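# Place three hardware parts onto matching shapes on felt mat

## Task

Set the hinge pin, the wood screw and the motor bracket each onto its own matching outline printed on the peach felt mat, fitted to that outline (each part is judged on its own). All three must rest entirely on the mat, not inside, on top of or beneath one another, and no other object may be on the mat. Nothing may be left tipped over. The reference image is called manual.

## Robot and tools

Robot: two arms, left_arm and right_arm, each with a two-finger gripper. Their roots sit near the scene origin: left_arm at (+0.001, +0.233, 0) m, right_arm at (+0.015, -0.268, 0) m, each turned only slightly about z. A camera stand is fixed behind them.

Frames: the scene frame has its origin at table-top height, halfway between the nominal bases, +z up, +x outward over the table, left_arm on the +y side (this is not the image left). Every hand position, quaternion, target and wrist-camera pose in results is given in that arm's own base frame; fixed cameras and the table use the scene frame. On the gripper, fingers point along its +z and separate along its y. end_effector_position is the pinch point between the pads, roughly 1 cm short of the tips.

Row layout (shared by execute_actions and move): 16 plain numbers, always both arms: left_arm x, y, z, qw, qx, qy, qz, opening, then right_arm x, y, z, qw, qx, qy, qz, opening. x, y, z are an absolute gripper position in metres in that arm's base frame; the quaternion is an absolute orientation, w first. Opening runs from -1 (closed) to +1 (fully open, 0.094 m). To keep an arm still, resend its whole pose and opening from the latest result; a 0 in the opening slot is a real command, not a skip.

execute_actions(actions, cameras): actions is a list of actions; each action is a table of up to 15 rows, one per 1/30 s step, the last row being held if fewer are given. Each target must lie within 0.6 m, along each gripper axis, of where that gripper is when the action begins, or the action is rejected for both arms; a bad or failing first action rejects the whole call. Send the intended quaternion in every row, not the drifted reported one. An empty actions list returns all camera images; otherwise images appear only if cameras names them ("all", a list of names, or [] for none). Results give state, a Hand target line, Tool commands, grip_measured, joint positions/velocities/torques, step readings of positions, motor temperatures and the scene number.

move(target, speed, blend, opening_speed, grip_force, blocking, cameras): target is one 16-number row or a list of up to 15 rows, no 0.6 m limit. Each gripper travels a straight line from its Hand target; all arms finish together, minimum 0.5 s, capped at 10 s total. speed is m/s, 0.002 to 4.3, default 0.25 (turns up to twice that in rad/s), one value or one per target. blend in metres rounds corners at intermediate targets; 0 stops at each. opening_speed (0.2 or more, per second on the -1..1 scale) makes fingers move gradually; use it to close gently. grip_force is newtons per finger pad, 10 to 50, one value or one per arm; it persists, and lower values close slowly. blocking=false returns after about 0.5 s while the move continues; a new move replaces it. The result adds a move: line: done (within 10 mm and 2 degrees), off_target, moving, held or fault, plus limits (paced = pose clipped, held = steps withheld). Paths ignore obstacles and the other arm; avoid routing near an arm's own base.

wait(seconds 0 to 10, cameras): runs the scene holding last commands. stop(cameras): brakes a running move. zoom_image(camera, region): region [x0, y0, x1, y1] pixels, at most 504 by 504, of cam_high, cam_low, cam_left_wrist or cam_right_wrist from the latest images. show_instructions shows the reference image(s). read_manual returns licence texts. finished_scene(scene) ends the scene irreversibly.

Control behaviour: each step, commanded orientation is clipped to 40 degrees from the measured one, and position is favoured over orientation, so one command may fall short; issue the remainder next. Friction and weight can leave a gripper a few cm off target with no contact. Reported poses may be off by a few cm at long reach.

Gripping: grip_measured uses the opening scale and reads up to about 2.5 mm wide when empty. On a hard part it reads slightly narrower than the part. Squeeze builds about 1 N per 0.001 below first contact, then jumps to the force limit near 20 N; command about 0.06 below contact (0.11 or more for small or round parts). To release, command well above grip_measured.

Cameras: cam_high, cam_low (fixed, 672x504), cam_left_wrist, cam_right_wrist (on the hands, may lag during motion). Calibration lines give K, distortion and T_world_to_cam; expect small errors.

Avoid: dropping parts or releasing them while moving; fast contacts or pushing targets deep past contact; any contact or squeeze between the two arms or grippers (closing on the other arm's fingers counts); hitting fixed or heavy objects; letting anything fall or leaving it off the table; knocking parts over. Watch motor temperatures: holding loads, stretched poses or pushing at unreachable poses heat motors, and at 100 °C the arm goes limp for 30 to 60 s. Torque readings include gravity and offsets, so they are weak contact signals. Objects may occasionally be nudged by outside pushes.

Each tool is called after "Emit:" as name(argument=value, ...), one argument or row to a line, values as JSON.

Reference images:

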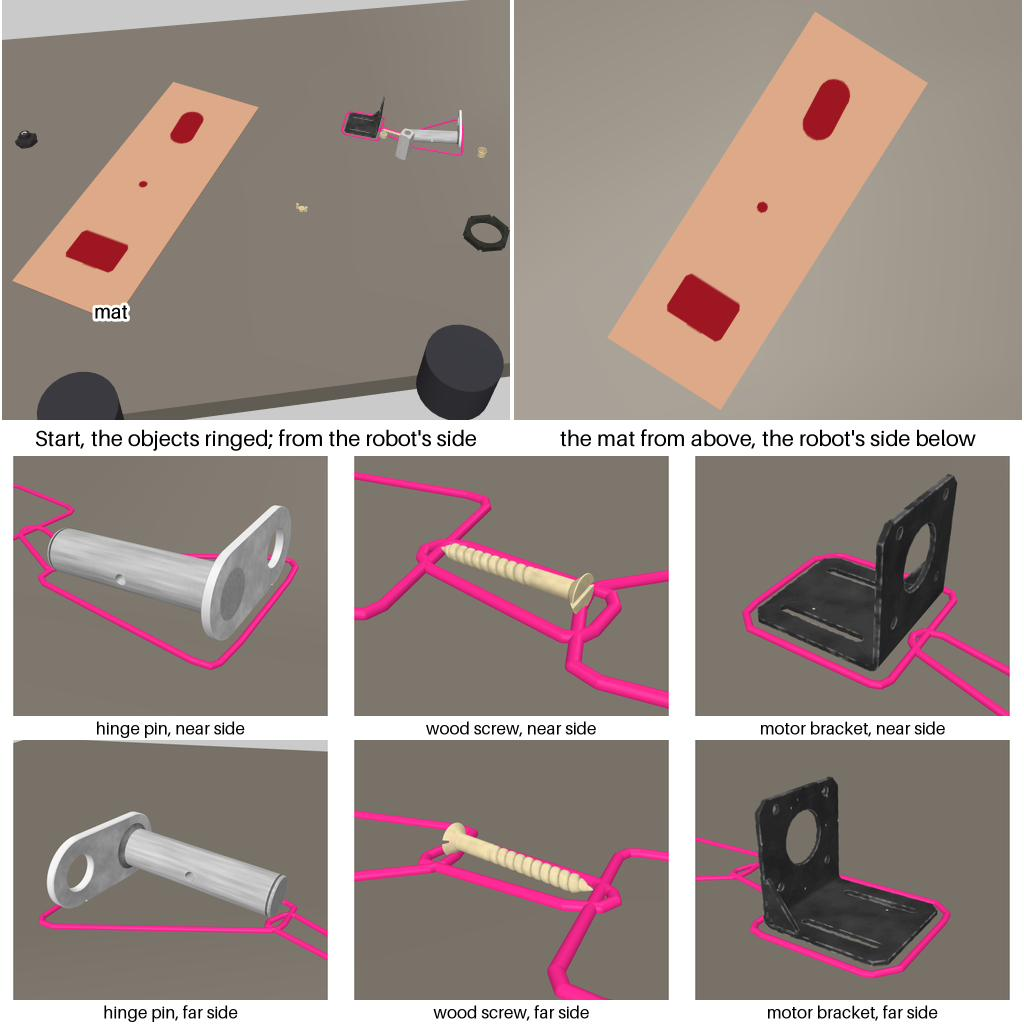

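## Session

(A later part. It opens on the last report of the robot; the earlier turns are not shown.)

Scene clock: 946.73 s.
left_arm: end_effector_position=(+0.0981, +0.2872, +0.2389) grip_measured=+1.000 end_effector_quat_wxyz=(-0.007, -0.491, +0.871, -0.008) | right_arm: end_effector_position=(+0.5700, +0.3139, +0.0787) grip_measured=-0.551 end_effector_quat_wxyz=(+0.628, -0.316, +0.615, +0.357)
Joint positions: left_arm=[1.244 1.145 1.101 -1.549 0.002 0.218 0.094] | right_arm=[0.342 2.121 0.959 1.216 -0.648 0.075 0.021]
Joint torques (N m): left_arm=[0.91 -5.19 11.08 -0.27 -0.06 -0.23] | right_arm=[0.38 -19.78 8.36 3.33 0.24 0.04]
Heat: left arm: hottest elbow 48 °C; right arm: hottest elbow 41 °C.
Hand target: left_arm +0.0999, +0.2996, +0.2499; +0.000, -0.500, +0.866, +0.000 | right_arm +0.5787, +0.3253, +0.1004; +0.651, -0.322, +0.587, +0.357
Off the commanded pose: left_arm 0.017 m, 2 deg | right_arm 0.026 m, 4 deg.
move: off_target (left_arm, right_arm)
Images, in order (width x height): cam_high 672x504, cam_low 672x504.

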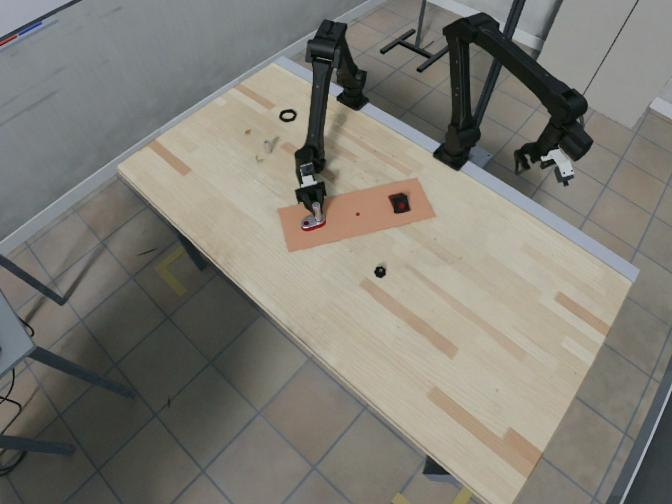

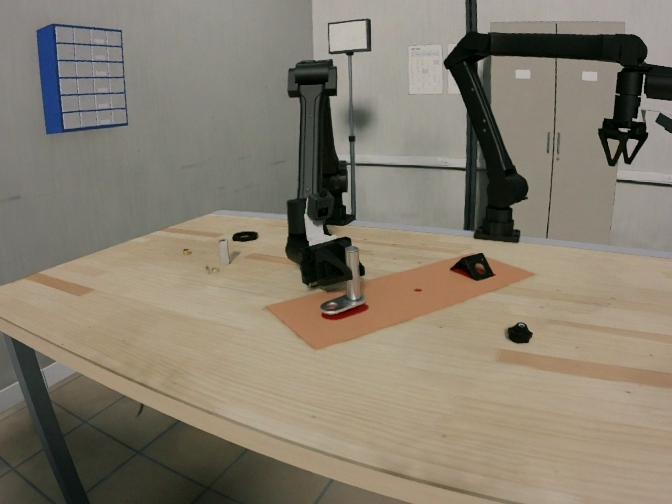

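Emit:
move(
  target=[
    [0.10,0.30,0.25,0,-0.5,0.866,0,1,0.5785,0.329,0.082,0.6515,-0.3218,0.5866,0.3574,-1],
  ],
  speed=0.05,
  cameras=["cam_low","cam_high"],
)

Emit:
zoom_image(
  camera="cam_low",
  region=[270, 170, 450, 350],
)

Emit:
zoom_image(
  camera="cam_high",
  region=[270, 150, 390, 260],
)

Scene clock: 962.47 s.
left_arm: end_effector_position=(+0.0981, +0.2872, +0.2389) grip_measured=+1.000 end_effector_quat_wxyz=(-0.007, -0.491, +0.871, -0.008) | right_arm: end_effector_position=(+0.5705, +0.3160, +0.0704) grip_measured=-0.551 end_effector_quat_wxyz=(+0.634, -0.316, +0.610, +0.355)
Joint positions: left_arm=[1.244 1.145 1.101 -1.549 0.002 0.218 0.094] | right_arm=[0.346 2.153 0.969 1.253 -0.641 0.075 0.021]
Joint torques (N m): left_arm=[0.91 -5.66 11.07 -0.2 -0.07 -0.21] | right_arm=[0.62 -18.84 8.12 3.26 0.25 0.03]
Heat: left arm: hottest elbow 48 °C; right arm: hottest elbow 41 °C.
Hand target: left_arm +0.0999, +0.2996, +0.2499; +0.000, -0.500, +0.866, +0.000 | right_arm +0.5774, +0.3287, +0.0820; +0.651, -0.322, +0.587, +0.357
Off the commanded pose: left_arm 0.017 m, 2 deg | right_arm 0.019 m, 3 deg.
move: off_target (left_arm, right_arm)
Images, in order (width x height): cam_high 672x504, cam_low 672x504.

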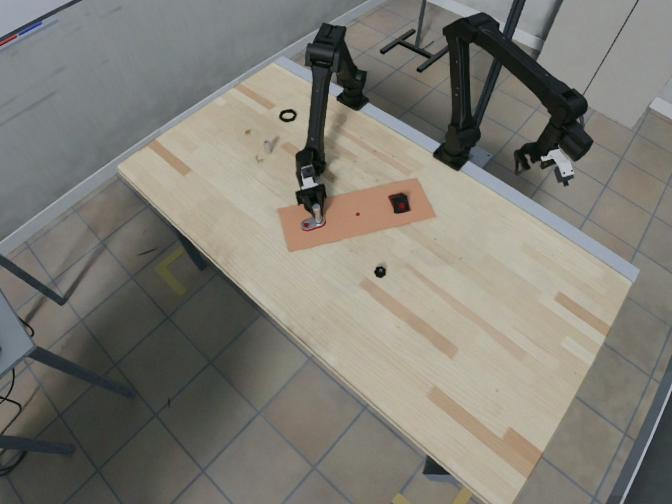

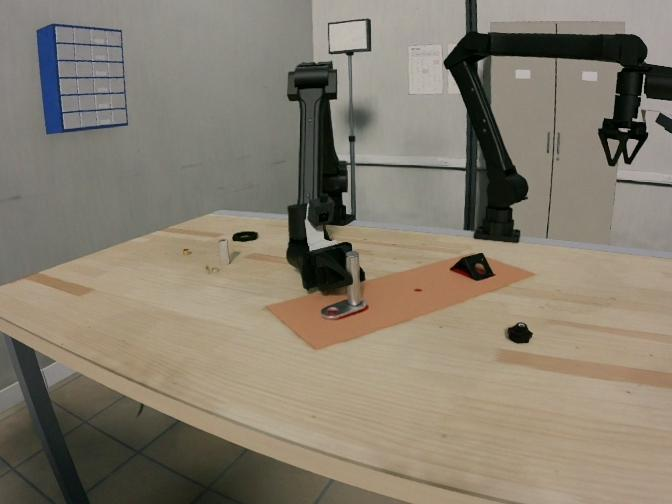

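Scaled by 2.800 from the camera's 672x504 image, which has a finer 960x720 frame.

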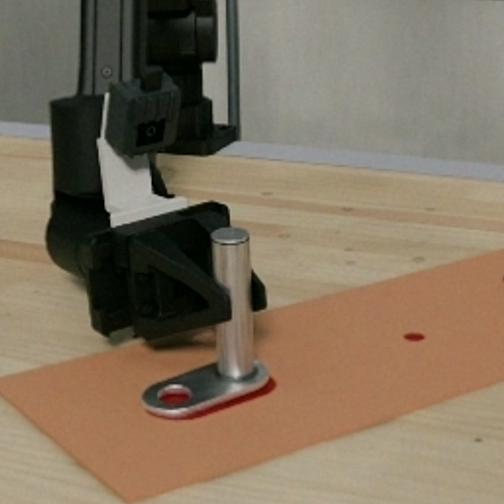

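Scaled by 4.200 from the camera's 672x504 image, which has a finer 960x720 frame.

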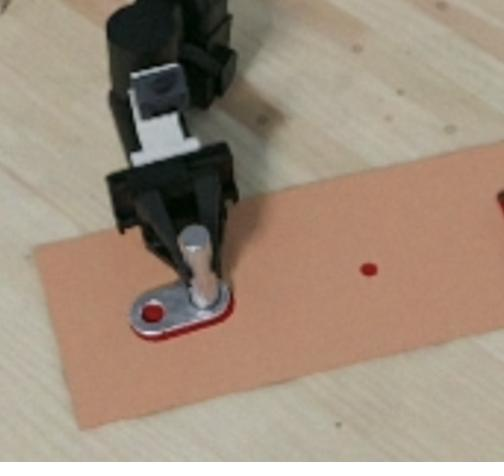

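Emit:
move(
  target=[
    [0.10,0.30,0.25,0,-0.5,0.866,0,1,0.578,0.331,0.073,0.6515,-0.3218,0.5866,0.3574,-1],
  ],
  speed=0.05,
  cameras=["cam_low","cam_high"],
)

Emit:
zoom_image(
  camera="cam_low",
  region=[270, 170, 450, 350],
)

Emit:
zoom_image(
  camera="cam_high",
  region=[270, 150, 390, 260],
)

Scene clock: 973.73 s.
left_arm: end_effector_position=(+0.0981, +0.2872, +0.2389) grip_measured=+1.000 end_effector_quat_wxyz=(-0.007, -0.491, +0.871, -0.008) | right_arm: end_effector_position=(+0.5724, +0.3179, +0.0692) grip_measured=-0.551 end_effector_quat_wxyz=(+0.640, -0.316, +0.604, +0.354)
Joint positions: left_arm=[1.244 1.145 1.101 -1.549 0.002 0.218 0.094] | right_arm=[0.349 2.168 0.979 1.275 -0.637 0.075 0.021]
Joint torques (N m): left_arm=[1.03 -5.13 11.15 -0.21 -0.06 -0.22] | right_arm=[0.73 -18.67 7.75 3.1 0.27 0.03]
Heat: left arm: hottest elbow 48 °C; right arm: hottest elbow 41 °C.
Hand target: left_arm +0.0999, +0.2996, +0.2499; +0.000, -0.500, +0.866, +0.000 | right_arm +0.5772, +0.3307, +0.0731; +0.651, -0.322, +0.587, +0.357
Off the commanded pose: left_arm 0.017 m, 2 deg | right_arm 0.015 m, 3 deg.
move: off_target (left_arm, right_arm)
Images, in order (width x height): cam_high 672x504, cam_low 672x504.

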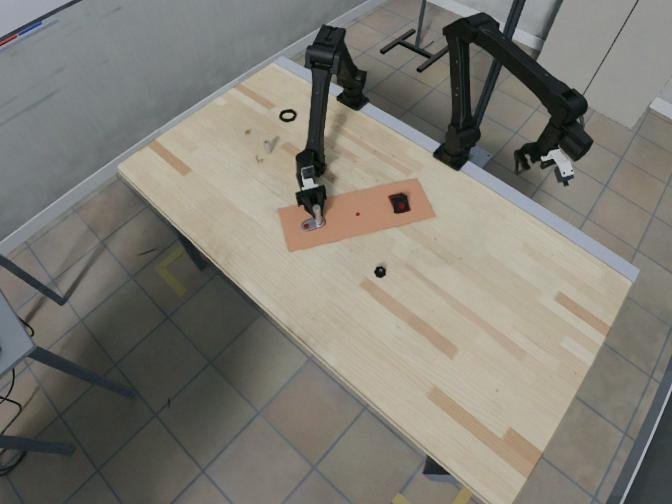

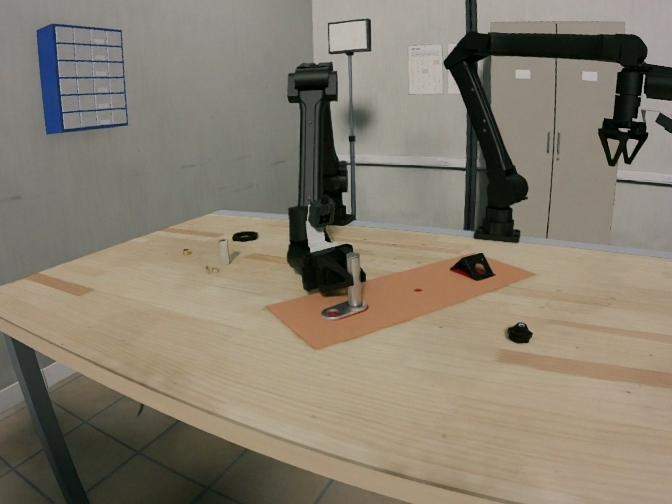

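Scaled by 2.800 from the camera's 672x504 image, which has a finer 960x720 frame.

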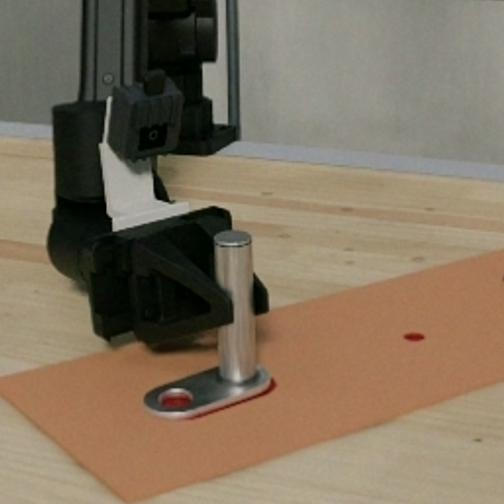

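Scaled by 4.200 from the camera's 672x504 image, which has a finer 960x720 frame.

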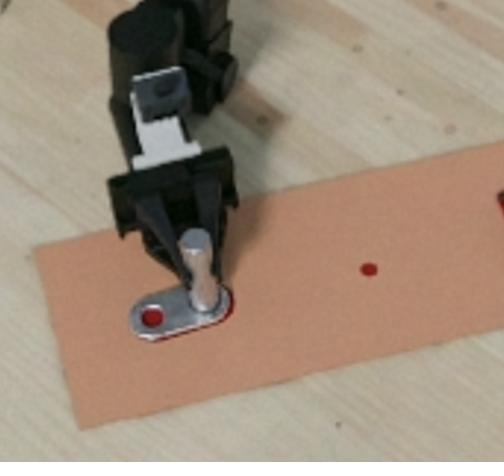

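Emit:
move(
  target=[
    [0.10,0.30,0.25,0,-0.5,0.866,0,1,0.578,0.331,0.073,0.6515,-0.3218,0.5866,0.3574,-1],
    [0.10,0.30,0.25,0,-0.5,0.866,0,1,0.578,0.331,0.073,0.6515,-0.3218,0.5866,0.3574,0.1],
  ],
  opening_speed=0.5,
  cameras=["cam_low","cam_high"],
)

Emit:
zoom_image(
  camera="cam_low",
  region=[270, 170, 450, 350],
)

Scene clock: 985.83 s.
left_arm: end_effector_position=(+0.0981, +0.2872, +0.2389) grip_measured=+1.000 end_effector_quat_wxyz=(-0.007, -0.491, +0.871, -0.008) | right_arm: end_effector_position=(+0.5764, +0.3203, +0.0769) grip_measured=+0.096 end_effector_quat_wxyz=(+0.649, -0.318, +0.595, +0.353)
Joint positions: left_arm=[1.244 1.145 1.101 -1.549 0.002 0.218 0.094] | right_arm=[0.35 2.169 0.994 1.287 -0.637 0.075 0.051]
Joint torques (N m): left_arm=[0.32 -5.13 11.19 -0.13 -0.08 -0.21] | right_arm=[0.56 -18.43 6.72 2.54 0.25 0.03]
Heat: left arm: hottest elbow 48 °C; right arm: hottest elbow 40 °C.
Hand target: left_arm +0.0999, +0.2996, +0.2499; +0.000, -0.500, +0.866, +0.000 | right_arm +0.5776, +0.3308, +0.0730; +0.651, -0.322, +0.587, +0.357
Off the commanded pose: left_arm 0.017 m, 2 deg | right_arm 0.011 m, 1 deg.
move: off_target (left_arm, right_arm); target 2's new opening was sent with right_arm's hand 0.015 m and 3 deg from that target
Images, in order (width x height): cam_high 672x504, cam_low 672x504.

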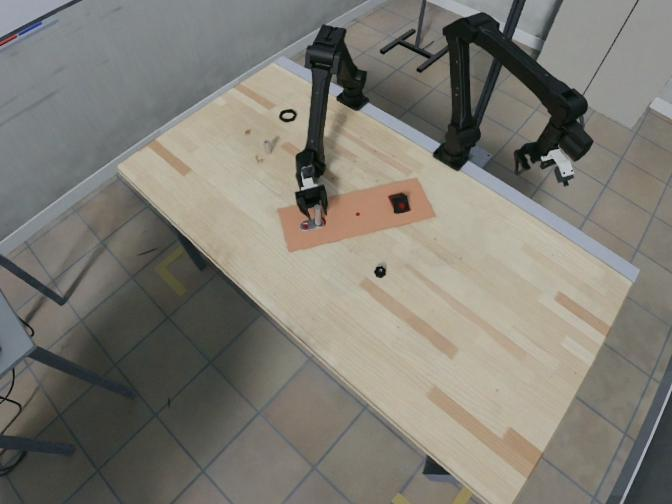

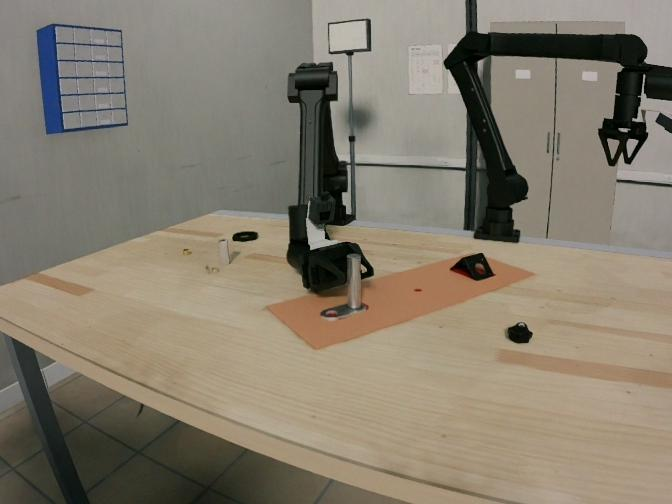

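Scaled by 2.800 from the camera's 672x504 image, which has a finer 960x720 frame.

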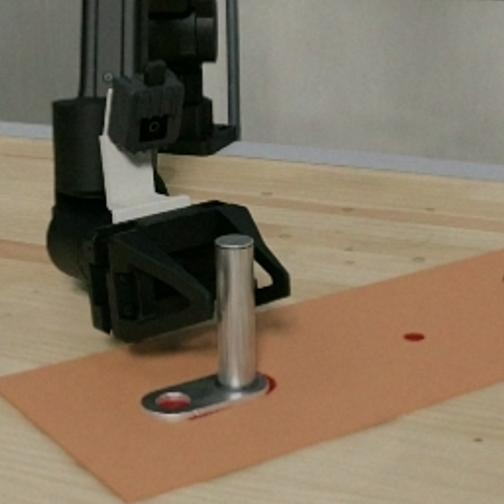

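Emit:
move(
  target=[
    [0.10,0.30,0.25,0,-0.5,0.866,0,1,0.53,0.25,0.085,0.6515,-0.3218,0.5866,0.3574,0.2],
    [0.10,0.30,0.25,0,-0.5,0.866,0,1,0.47,0.18,0.25,0.6515,-0.3218,0.5866,0.3574,0.2],
    [0.10,0.30,0.25,0,-0.5,0.866,0,1,0.46,0.27,0.3,0,-0.2164,0.9763,0,0.2],
  ],
  speed=[0.12,0.4,0.5],
  cameras=["cam_right_wrist","cam_high"],
)

Emit:
zoom_image(
  camera="cam_high",
  region=[270, 150, 450, 260],
)

Emit:
zoom_image(
  camera="cam_right_wrist",
  region=[200, 0, 600, 300],
)

Scene clock: 1002.17 s.
left_arm: end_effector_position=(+0.0981, +0.2872, +0.2389) grip_measured=+1.000 end_effector_quat_wxyz=(-0.007, -0.491, +0.871, -0.008) | right_arm: end_effector_position=(+0.4526, +0.2599, +0.2991) grip_measured=+0.197 end_effector_quat_wxyz=(+0.007, -0.216, +0.976, +0.003)
Joint positions: left_arm=[1.244 1.145 1.101 -1.549 0.002 0.218 0.094] | right_arm=[0.522 1.704 1.836 -1.687 -0.001 0.086 0.056]
Joint torques (N m): left_arm=[0.79 -5.01 11.1 -0.12 -0.06 -0.23] | right_arm=[0.21 -16.56 12.72 -0.06 0.14 0.06]
Heat: left arm: hottest elbow 48 °C; right arm: hottest elbow 40 °C.
Hand target: left_arm +0.0999, +0.2996, +0.2499; +0.000, -0.500, +0.866, +0.000 | right_arm +0.4596, +0.2698, +0.2995; +0.007, -0.216, +0.976, +0.002
Off the commanded pose: left_arm 0.017 m, 2 deg | right_arm 0.013 m, 1 deg.
joint sent to its limit (right arm) — joint 4 (wrist pitch), lower limit. The joint targets still meet the commanded pose.
move: off_target (left_arm, right_arm)
camera_calibration:
cam_right_wrist: T_world_to_cam=[[0.453245, -0.89136, 0.00677554, 0.0260267], [-0.824984, -0.416591, 0.381908, 0.410993], [-0.337595, -0.178688, -0.924175, 0.596963], [0, 0, 0, 1]] pos_world=[0.528798, 0.301085, 0.394561]
Images, in order (width x height): cam_high 672x504, cam_right_wrist 672x504.

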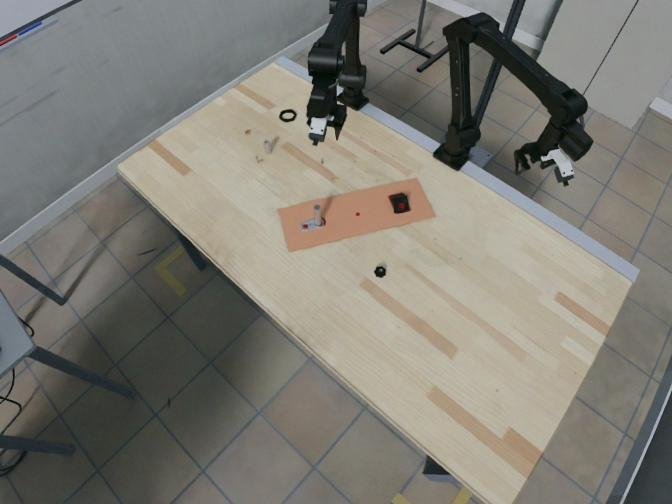

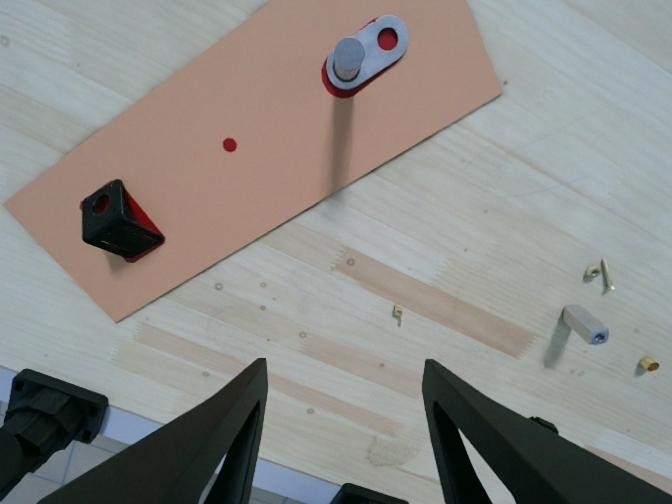

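Scaled by 2.800 from the camera's 672x504 image, which has a finer 960x720 frame.

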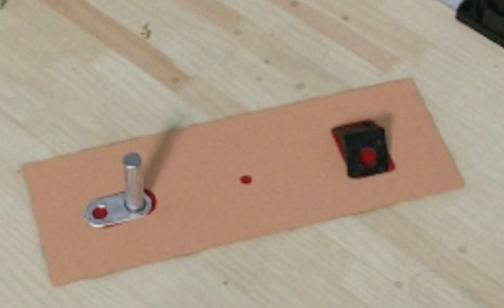

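Scaled by 1.260 from the camera's 672x504 image, which has a finer 960x720 frame.

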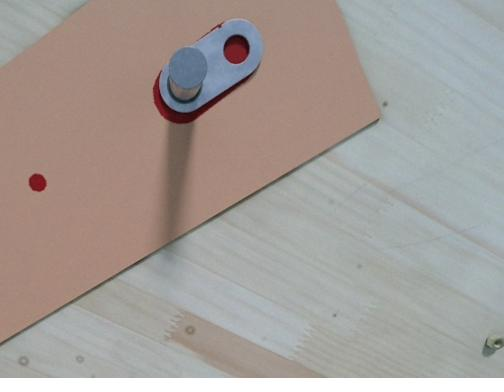

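Emit:
move(
  target=[
    [0.10,0.30,0.25,0,-0.5,0.866,0,1,0.48,0.16,0.22,0.6284,-0.357,0.5659,0.3965,0.2],
    [0.10,0.30,0.25,0,-0.5,0.866,0,1,0.535,0.242,0.085,0.6284,-0.357,0.5659,0.3965,0.2],
  ],
  speed=[0.5,0.25],
  cameras=["cam_right_wrist"],
)

Scene clock: 1027.50 s.
left_arm: end_effector_position=(+0.0981, +0.2872, +0.2389) grip_measured=+1.000 end_effector_quat_wxyz=(-0.007, -0.491, +0.871, -0.008) | right_arm: end_effector_position=(+0.5315, +0.2350, +0.0928) grip_measured=+0.197 end_effector_quat_wxyz=(+0.628, -0.354, +0.570, +0.394)
Joint positions: left_arm=[1.244 1.145 1.101 -1.549 0.002 0.218 0.094] | right_arm=[0.174 2.089 0.84 1.416 -0.936 0.139 0.056]
Joint torques (N m): left_arm=[1.08 -5.07 11.18 -0.28 -0.03 -0.22] | right_arm=[0.26 -15.91 5.74 2.3 0.3 0.02]
Heat: left arm: hottest elbow 49 °C; right arm: hottest elbow 41 °C.
Hand target: left_arm +0.0999, +0.2996, +0.2499; +0.000, -0.500, +0.866, +0.000 | right_arm +0.5346, +0.2419, +0.0849; +0.628, -0.357, +0.566, +0.396
Off the commanded pose: left_arm 0.017 m, 2 deg | right_arm 0.011 m, 1 deg.
move: off_target (left_arm, right_arm)
camera_calibration:
cam_right_wrist: T_world_to_cam=[[0.892728, -0.449653, 0.0291355, -0.369926], [-0.111628, -0.28334, -0.952501, 0.257889], [0.43655, 0.847072, -0.30314, -0.281685], [0, 0, 0, 1]] pos_world=[0.482001, 0.14534, 0.171028]
Images, in order (width x height): cam_right_wrist 672x504.

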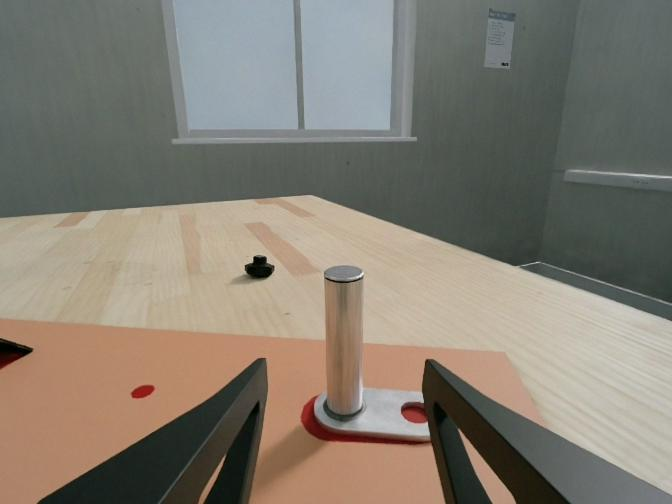

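Emit:
move(
  target=[
    [0.10,0.30,0.25,0,-0.5,0.866,0,1,0.574,0.327,0.074,0.6284,-0.357,0.5659,0.3965,0.2],
    [0.10,0.30,0.25,0,-0.5,0.866,0,1,0.574,0.327,0.074,0.6284,-0.357,0.5659,0.3965,-1],
  ],
  speed=0.12,
  opening_speed=0.6,
  cameras=["cam_low","cam_high"],
)

Emit:
zoom_image(
  camera="cam_low",
  region=[270, 170, 450, 350],
)

Scene clock: 1039.93 s.
left_arm: end_effector_position=(+0.0981, +0.2872, +0.2389) grip_measured=+1.000 end_effector_quat_wxyz=(-0.007, -0.491, +0.871, -0.008) | right_arm: end_effector_position=(+0.5703, +0.3182, +0.0939) grip_measured=-0.550 end_effector_quat_wxyz=(+0.639, -0.355, +0.558, +0.392)
Joint positions: left_arm=[1.244 1.145 1.101 -1.549 0.002 0.218 0.094] | right_arm=[0.319 2.163 1.019 1.322 -0.79 0.111 0.021]
Joint torques (N m): left_arm=[1.03 -5.13 10.93 -0.2 -0.02 -0.22] | right_arm=[0.26 -17.44 6.91 1.16 0.18 -0.04]
Heat: left arm: hottest elbow 49 °C; right arm: hottest elbow 40 °C.
Hand target: left_arm +0.0999, +0.2996, +0.2499; +0.000, -0.500, +0.866, +0.000 | right_arm +0.5729, +0.3264, +0.0742; +0.628, -0.357, +0.566, +0.397
Off the commanded pose: left_arm 0.017 m, 2 deg | right_arm 0.022 m, 2 deg.
move: off_target (left_arm, right_arm); target 2's new opening was sent with right_arm's hand 0.022 m and 1 deg from that target
Images, in order (width x height): cam_high 672x504, cam_low 672x504.

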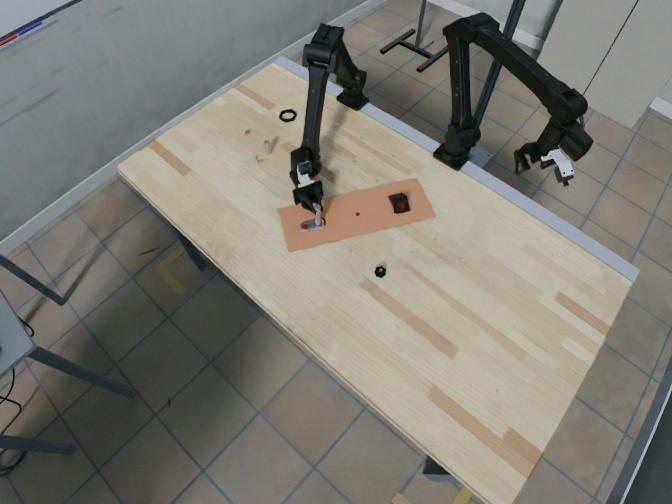

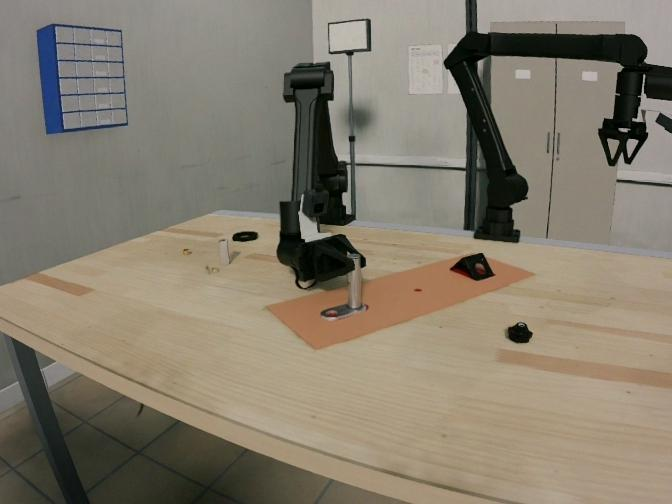

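Scaled by 2.800 from the camera's 672x504 image, which has a finer 960x720 frame.

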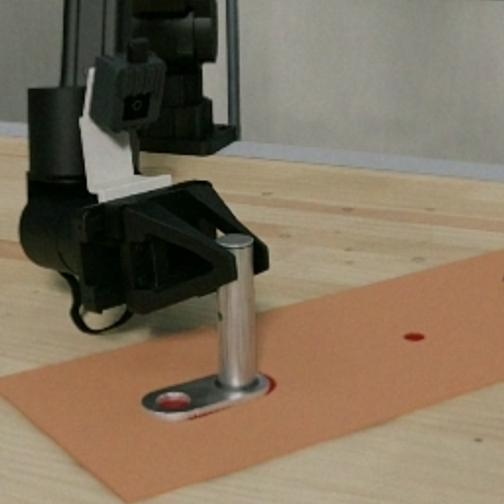

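Emit:
move(
  target=[
    [0.10,0.30,0.25,0,-0.5,0.866,0,1,0.574,0.327,0.118,0.6284,-0.357,0.5659,0.3965,-1],
    [0.10,0.30,0.25,0,-0.5,0.866,0,1,0.569,0.330,0.118,0.6515,-0.3218,0.5866,0.3574,-1],
  ],
  speed=0.06,
  cameras=["cam_low","cam_high"],
)

Emit:
zoom_image(
  camera="cam_low",
  region=[270, 170, 450, 350],
)

Emit:
zoom_image(
  camera="cam_high",
  region=[270, 150, 390, 260],
)

Scene clock: 1051.60 s.
left_arm: end_effector_position=(+0.0981, +0.2872, +0.2389) grip_measured=+1.000 end_effector_quat_wxyz=(-0.007, -0.491, +0.871, -0.008) | right_arm: end_effector_position=(+0.5734, +0.3207, +0.0960) grip_measured=-0.550 end_effector_quat_wxyz=(+0.642, -0.315, +0.602, +0.356)
Joint positions: left_arm=[1.244 1.145 1.101 -1.549 0.002 0.218 0.094] | right_arm=[0.353 2.106 0.973 1.229 -0.633 0.08 0.021]
Joint torques (N m): left_arm=[0.09 -5.13 11.11 -0.09 -0.03 -0.24] | right_arm=[0.97 -22.77 4.79 1.85 0.26 -0.02]
Heat: left arm: hottest elbow 49 °C; right arm: hottest elbow 40 °C.
Hand target: left_arm +0.0999, +0.2996, +0.2499; +0.000, -0.500, +0.866, +0.000 | right_arm +0.5689, +0.3299, +0.1178; +0.652, -0.322, +0.587, +0.358
Off the commanded pose: left_arm 0.017 m, 2 deg | right_arm 0.024 m, 2 deg.
move: off_target (left_arm, right_arm)
Images, in order (width x height): cam_high 672x504, cam_low 672x504.

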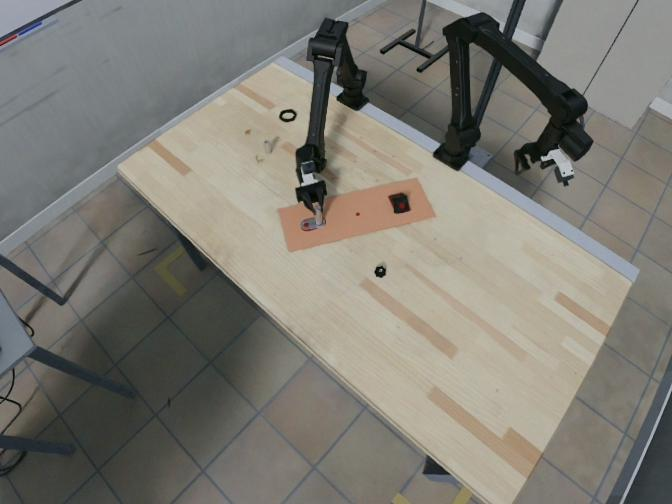

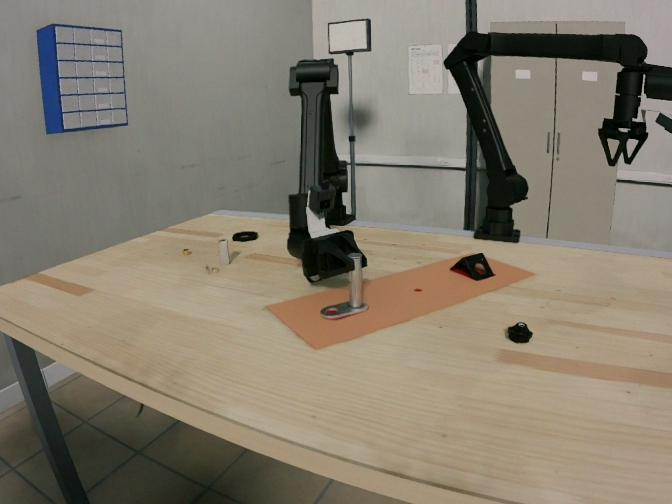

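Scaled by 2.800 from the camera's 672x504 image, which has a finer 960x720 frame.

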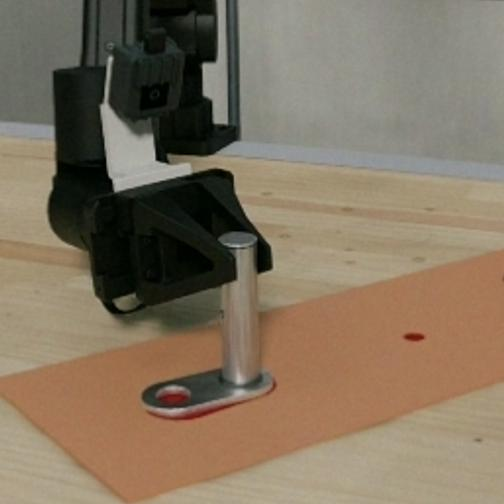

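Scaled by 4.200 from the camera's 672x504 image, which has a finer 960x720 frame.

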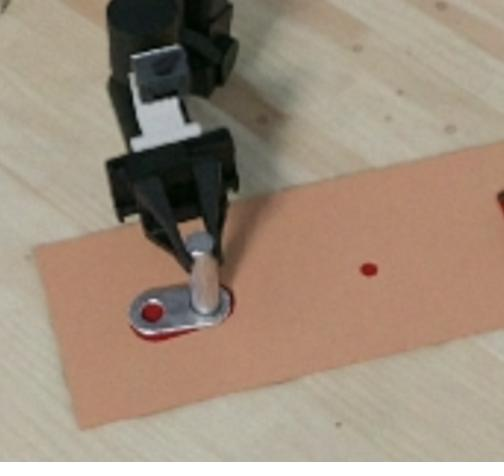

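Emit:
move(
  target=[
    [0.10,0.30,0.25,0,-0.5,0.866,0,1,0.571,0.335,0.121,0.6403,-0.3396,0.5765,0.3771,-1],
    [0.10,0.30,0.25,0,-0.5,0.866,0,1,0.571,0.335,0.105,0.6403,-0.3396,0.5765,0.3771,-1],
  ],
  speed=0.05,
  cameras=["cam_low","cam_high"],
)

Emit:
zoom_image(
  camera="cam_low",
  region=[270, 170, 450, 350],
)

Emit:
zoom_image(
  camera="cam_high",
  region=[270, 150, 390, 260],
)

Scene clock: 1078.40 s.
left_arm: end_effector_position=(+0.0981, +0.2872, +0.2389) grip_measured=+1.000 end_effector_quat_wxyz=(-0.007, -0.491, +0.871, -0.008) | right_arm: end_effector_position=(+0.5645, +0.3264, +0.0954) grip_measured=-0.550 end_effector_quat_wxyz=(+0.629, -0.335, +0.593, +0.373)
Joint positions: left_arm=[1.244 1.145 1.101 -1.549 0.002 0.218 0.094] | right_arm=[0.353 2.104 0.973 1.223 -0.694 0.08 0.021]
Joint torques (N m): left_arm=[0.79 -4.84 11.11 -0.18 -0.08 -0.23] | right_arm=[0.03 -19.19 7.83 2.67 -0.1 0.08]
Heat: left arm: hottest elbow 49 °C; right arm: hottest shoulder 40 °C.
Hand target: left_arm +0.0999, +0.2996, +0.2499; +0.000, -0.500, +0.866, +0.000 | right_arm +0.5704, +0.3347, +0.1051; +0.640, -0.340, +0.577, +0.377
Off the commanded pose: left_arm 0.017 m, 2 deg | right_arm 0.014 m, 2 deg.
move: off_target (left_arm, right_arm)
Images, in order (width x height): cam_high 672x504, cam_low 672x504.

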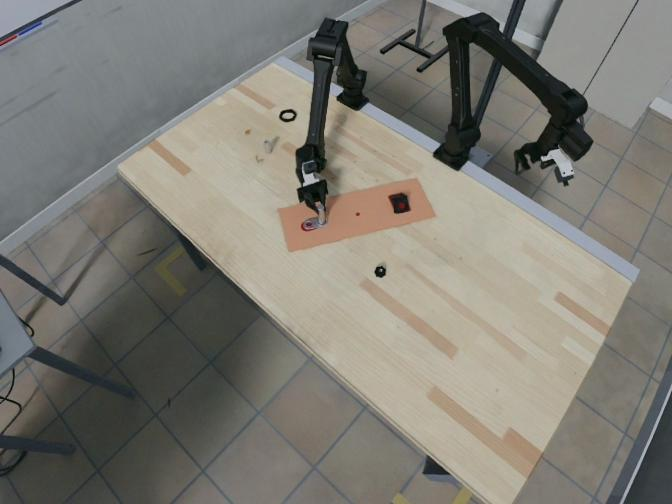

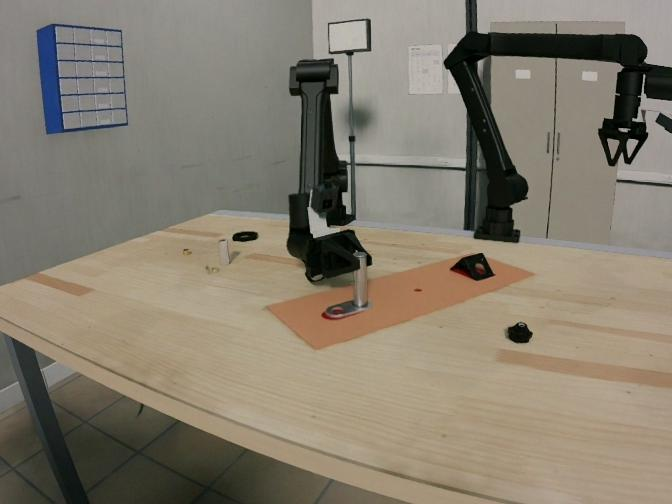

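Scaled by 2.800 from the camera's 672x504 image, which has a finer 960x720 frame.

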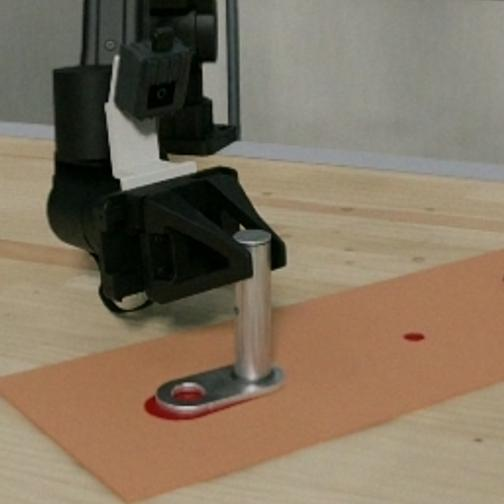

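Scaled by 4.200 from the camera's 672x504 image, which has a finer 960x720 frame.

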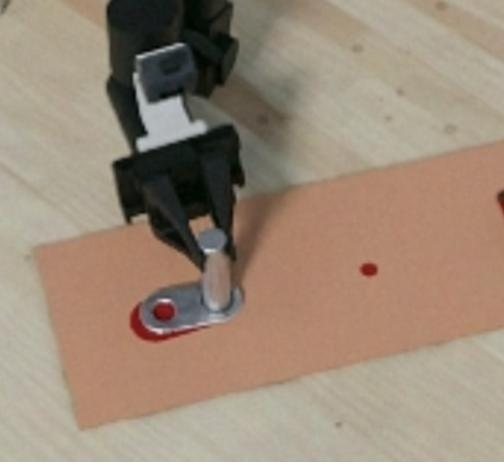

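Emit:
move(
  target=[
    [0.10,0.30,0.25,0,-0.5,0.866,0,1,0.577,0.328,0.110,0.6403,-0.3396,0.5765,0.3771,-1],
  ],
  speed=0.05,
  cameras=["cam_low","cam_high"],
)

Emit:
zoom_image(
  camera="cam_low",
  region=[270, 170, 450, 350],
)

Emit:
zoom_image(
  camera="cam_high",
  region=[270, 150, 390, 260],
)

Scene clock: 1090.80 s.
left_arm: end_effector_position=(+0.0981, +0.2872, +0.2389) grip_measured=+1.000 end_effector_quat_wxyz=(-0.007, -0.491, +0.871, -0.008) | right_arm: end_effector_position=(+0.5623, +0.3281, +0.0957) grip_measured=-0.550 end_effector_quat_wxyz=(+0.626, -0.341, +0.590, +0.378)
Joint positions: left_arm=[1.244 1.145 1.101 -1.549 0.002 0.218 0.094] | right_arm=[0.353 2.104 0.975 1.223 -0.712 0.08 0.021]
Joint torques (N m): left_arm=[0.91 -5.3 11.19 -0.24 -0.04 -0.24] | right_arm=[-1.32 -19.84 8.32 2.13 -0.07 0.1]
Heat: left arm: hottest elbow 49 °C; right arm: hottest shoulder 38 °C.
Hand target: left_arm +0.0999, +0.2996, +0.2499; +0.000, -0.500, +0.866, +0.000 | right_arm +0.5762, +0.3276, +0.1102; +0.640, -0.340, +0.577, +0.377
Off the commanded pose: left_arm 0.017 m, 2 deg | right_arm 0.021 m, 2 deg.
move: off_target (left_arm, right_arm)
Images, in order (width x height): cam_high 672x504, cam_low 672x504.

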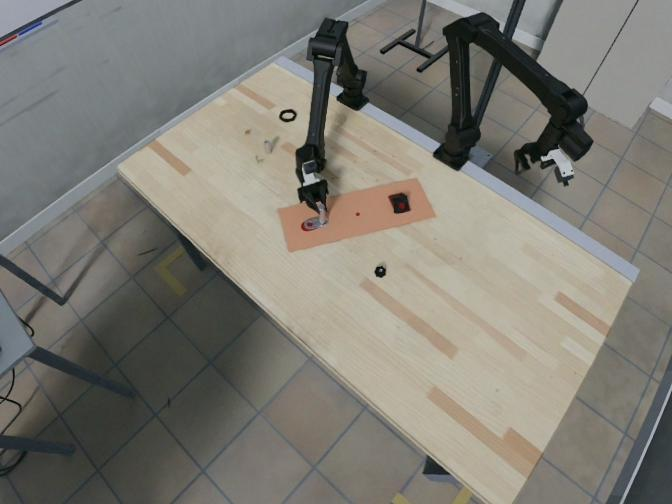

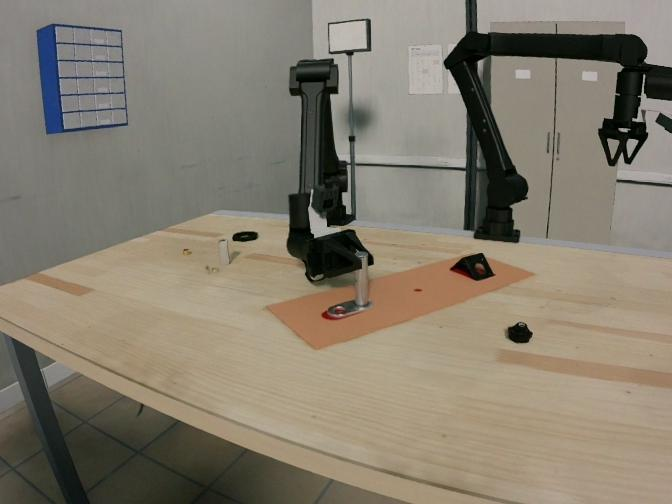

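Scaled by 2.800 from the camera's 672x504 image, which has a finer 960x720 frame.

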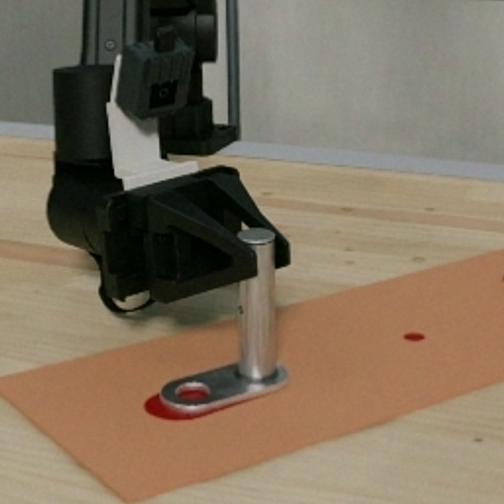

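Scaled by 4.200 from the camera's 672x504 image, which has a finer 960x720 frame.

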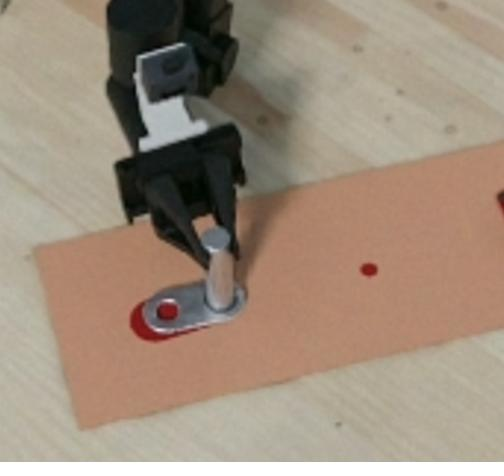

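Emit:
move(
  target=[
    [0.10,0.30,0.25,0,-0.5,0.866,0,1,0.583,0.314,0.112,0.6403,-0.3396,0.5765,0.3771,-1],
  ],
  speed=0.05,
  cameras=["cam_low","cam_high"],
)

Emit:
zoom_image(
  camera="cam_low",
  region=[270, 170, 450, 350],
)

Emit:
zoom_image(
  camera="cam_high",
  region=[270, 150, 390, 260],
)

Scene clock: 1105.33 s.
left_arm: end_effector_position=(+0.0981, +0.2872, +0.2389) grip_measured=+1.000 end_effector_quat_wxyz=(-0.007, -0.491, +0.871, -0.008) | right_arm: end_effector_position=(+0.5655, +0.3177, +0.0958) grip_measured=-0.550 end_effector_quat_wxyz=(+0.624, -0.343, +0.590, +0.381)
Joint positions: left_arm=[1.244 1.145 1.101 -1.549 0.002 0.218 0.094] | right_arm=[0.33 2.104 0.976 1.223 -0.742 0.085 0.021]
Joint torques (N m): left_arm=[0.85 -5.01 11.1 -0.17 -0.05 -0.21] | right_arm=[-1.85 -20.07 8.44 2.03 0.03 0.09]
Heat: left arm: hottest elbow 49 °C; right arm: hottest elbow 39 °C.
Hand target: left_arm +0.0999, +0.2996, +0.2499; +0.000, -0.500, +0.866, +0.000 | right_arm +0.5820, +0.3134, +0.1122; +0.640, -0.340, +0.577, +0.377
Off the commanded pose: left_arm 0.017 m, 2 deg | right_arm 0.024 m, 2 deg.
move: off_target (left_arm, right_arm)
Images, in order (width x height): cam_high 672x504, cam_low 672x504.

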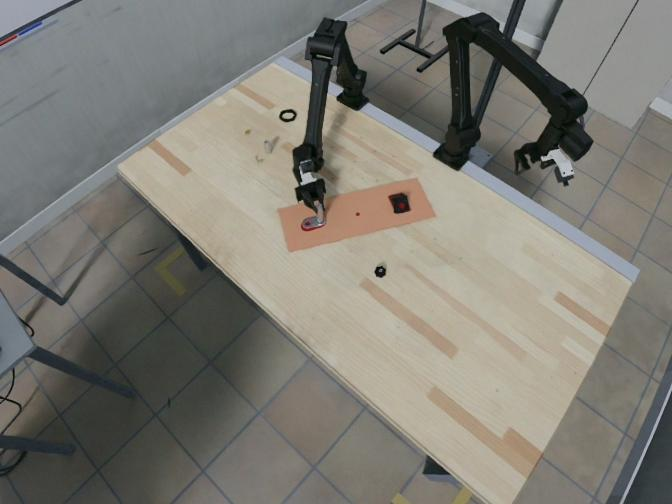

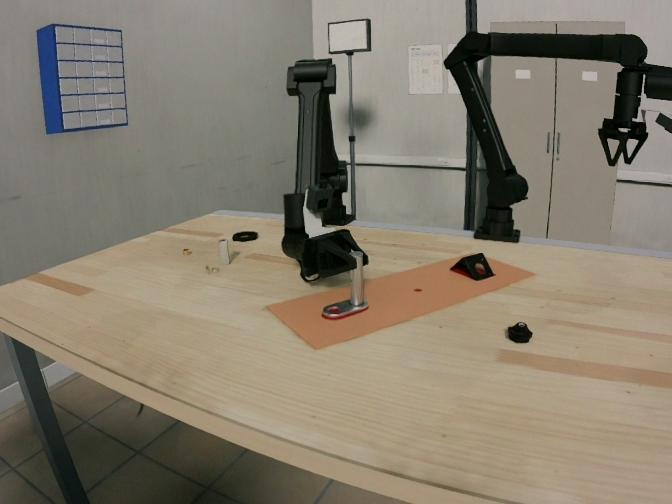

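Scaled by 2.800 from the camera's 672x504 image, which has a finer 960x720 frame.

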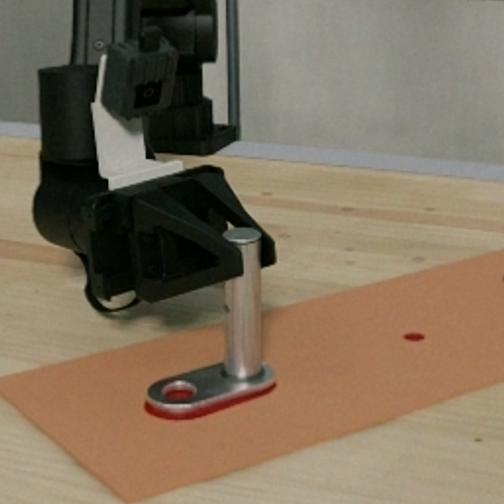

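Scaled by 4.200 from the camera's 672x504 image, which has a finer 960x720 frame.

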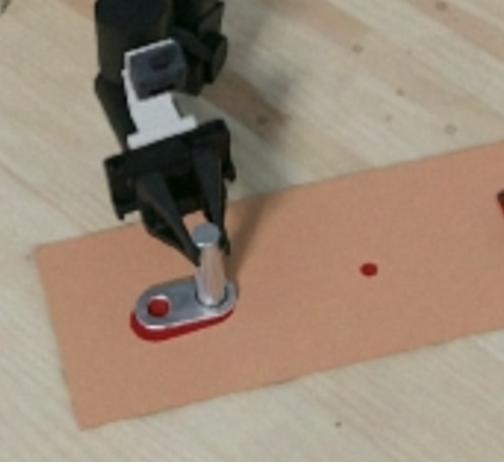

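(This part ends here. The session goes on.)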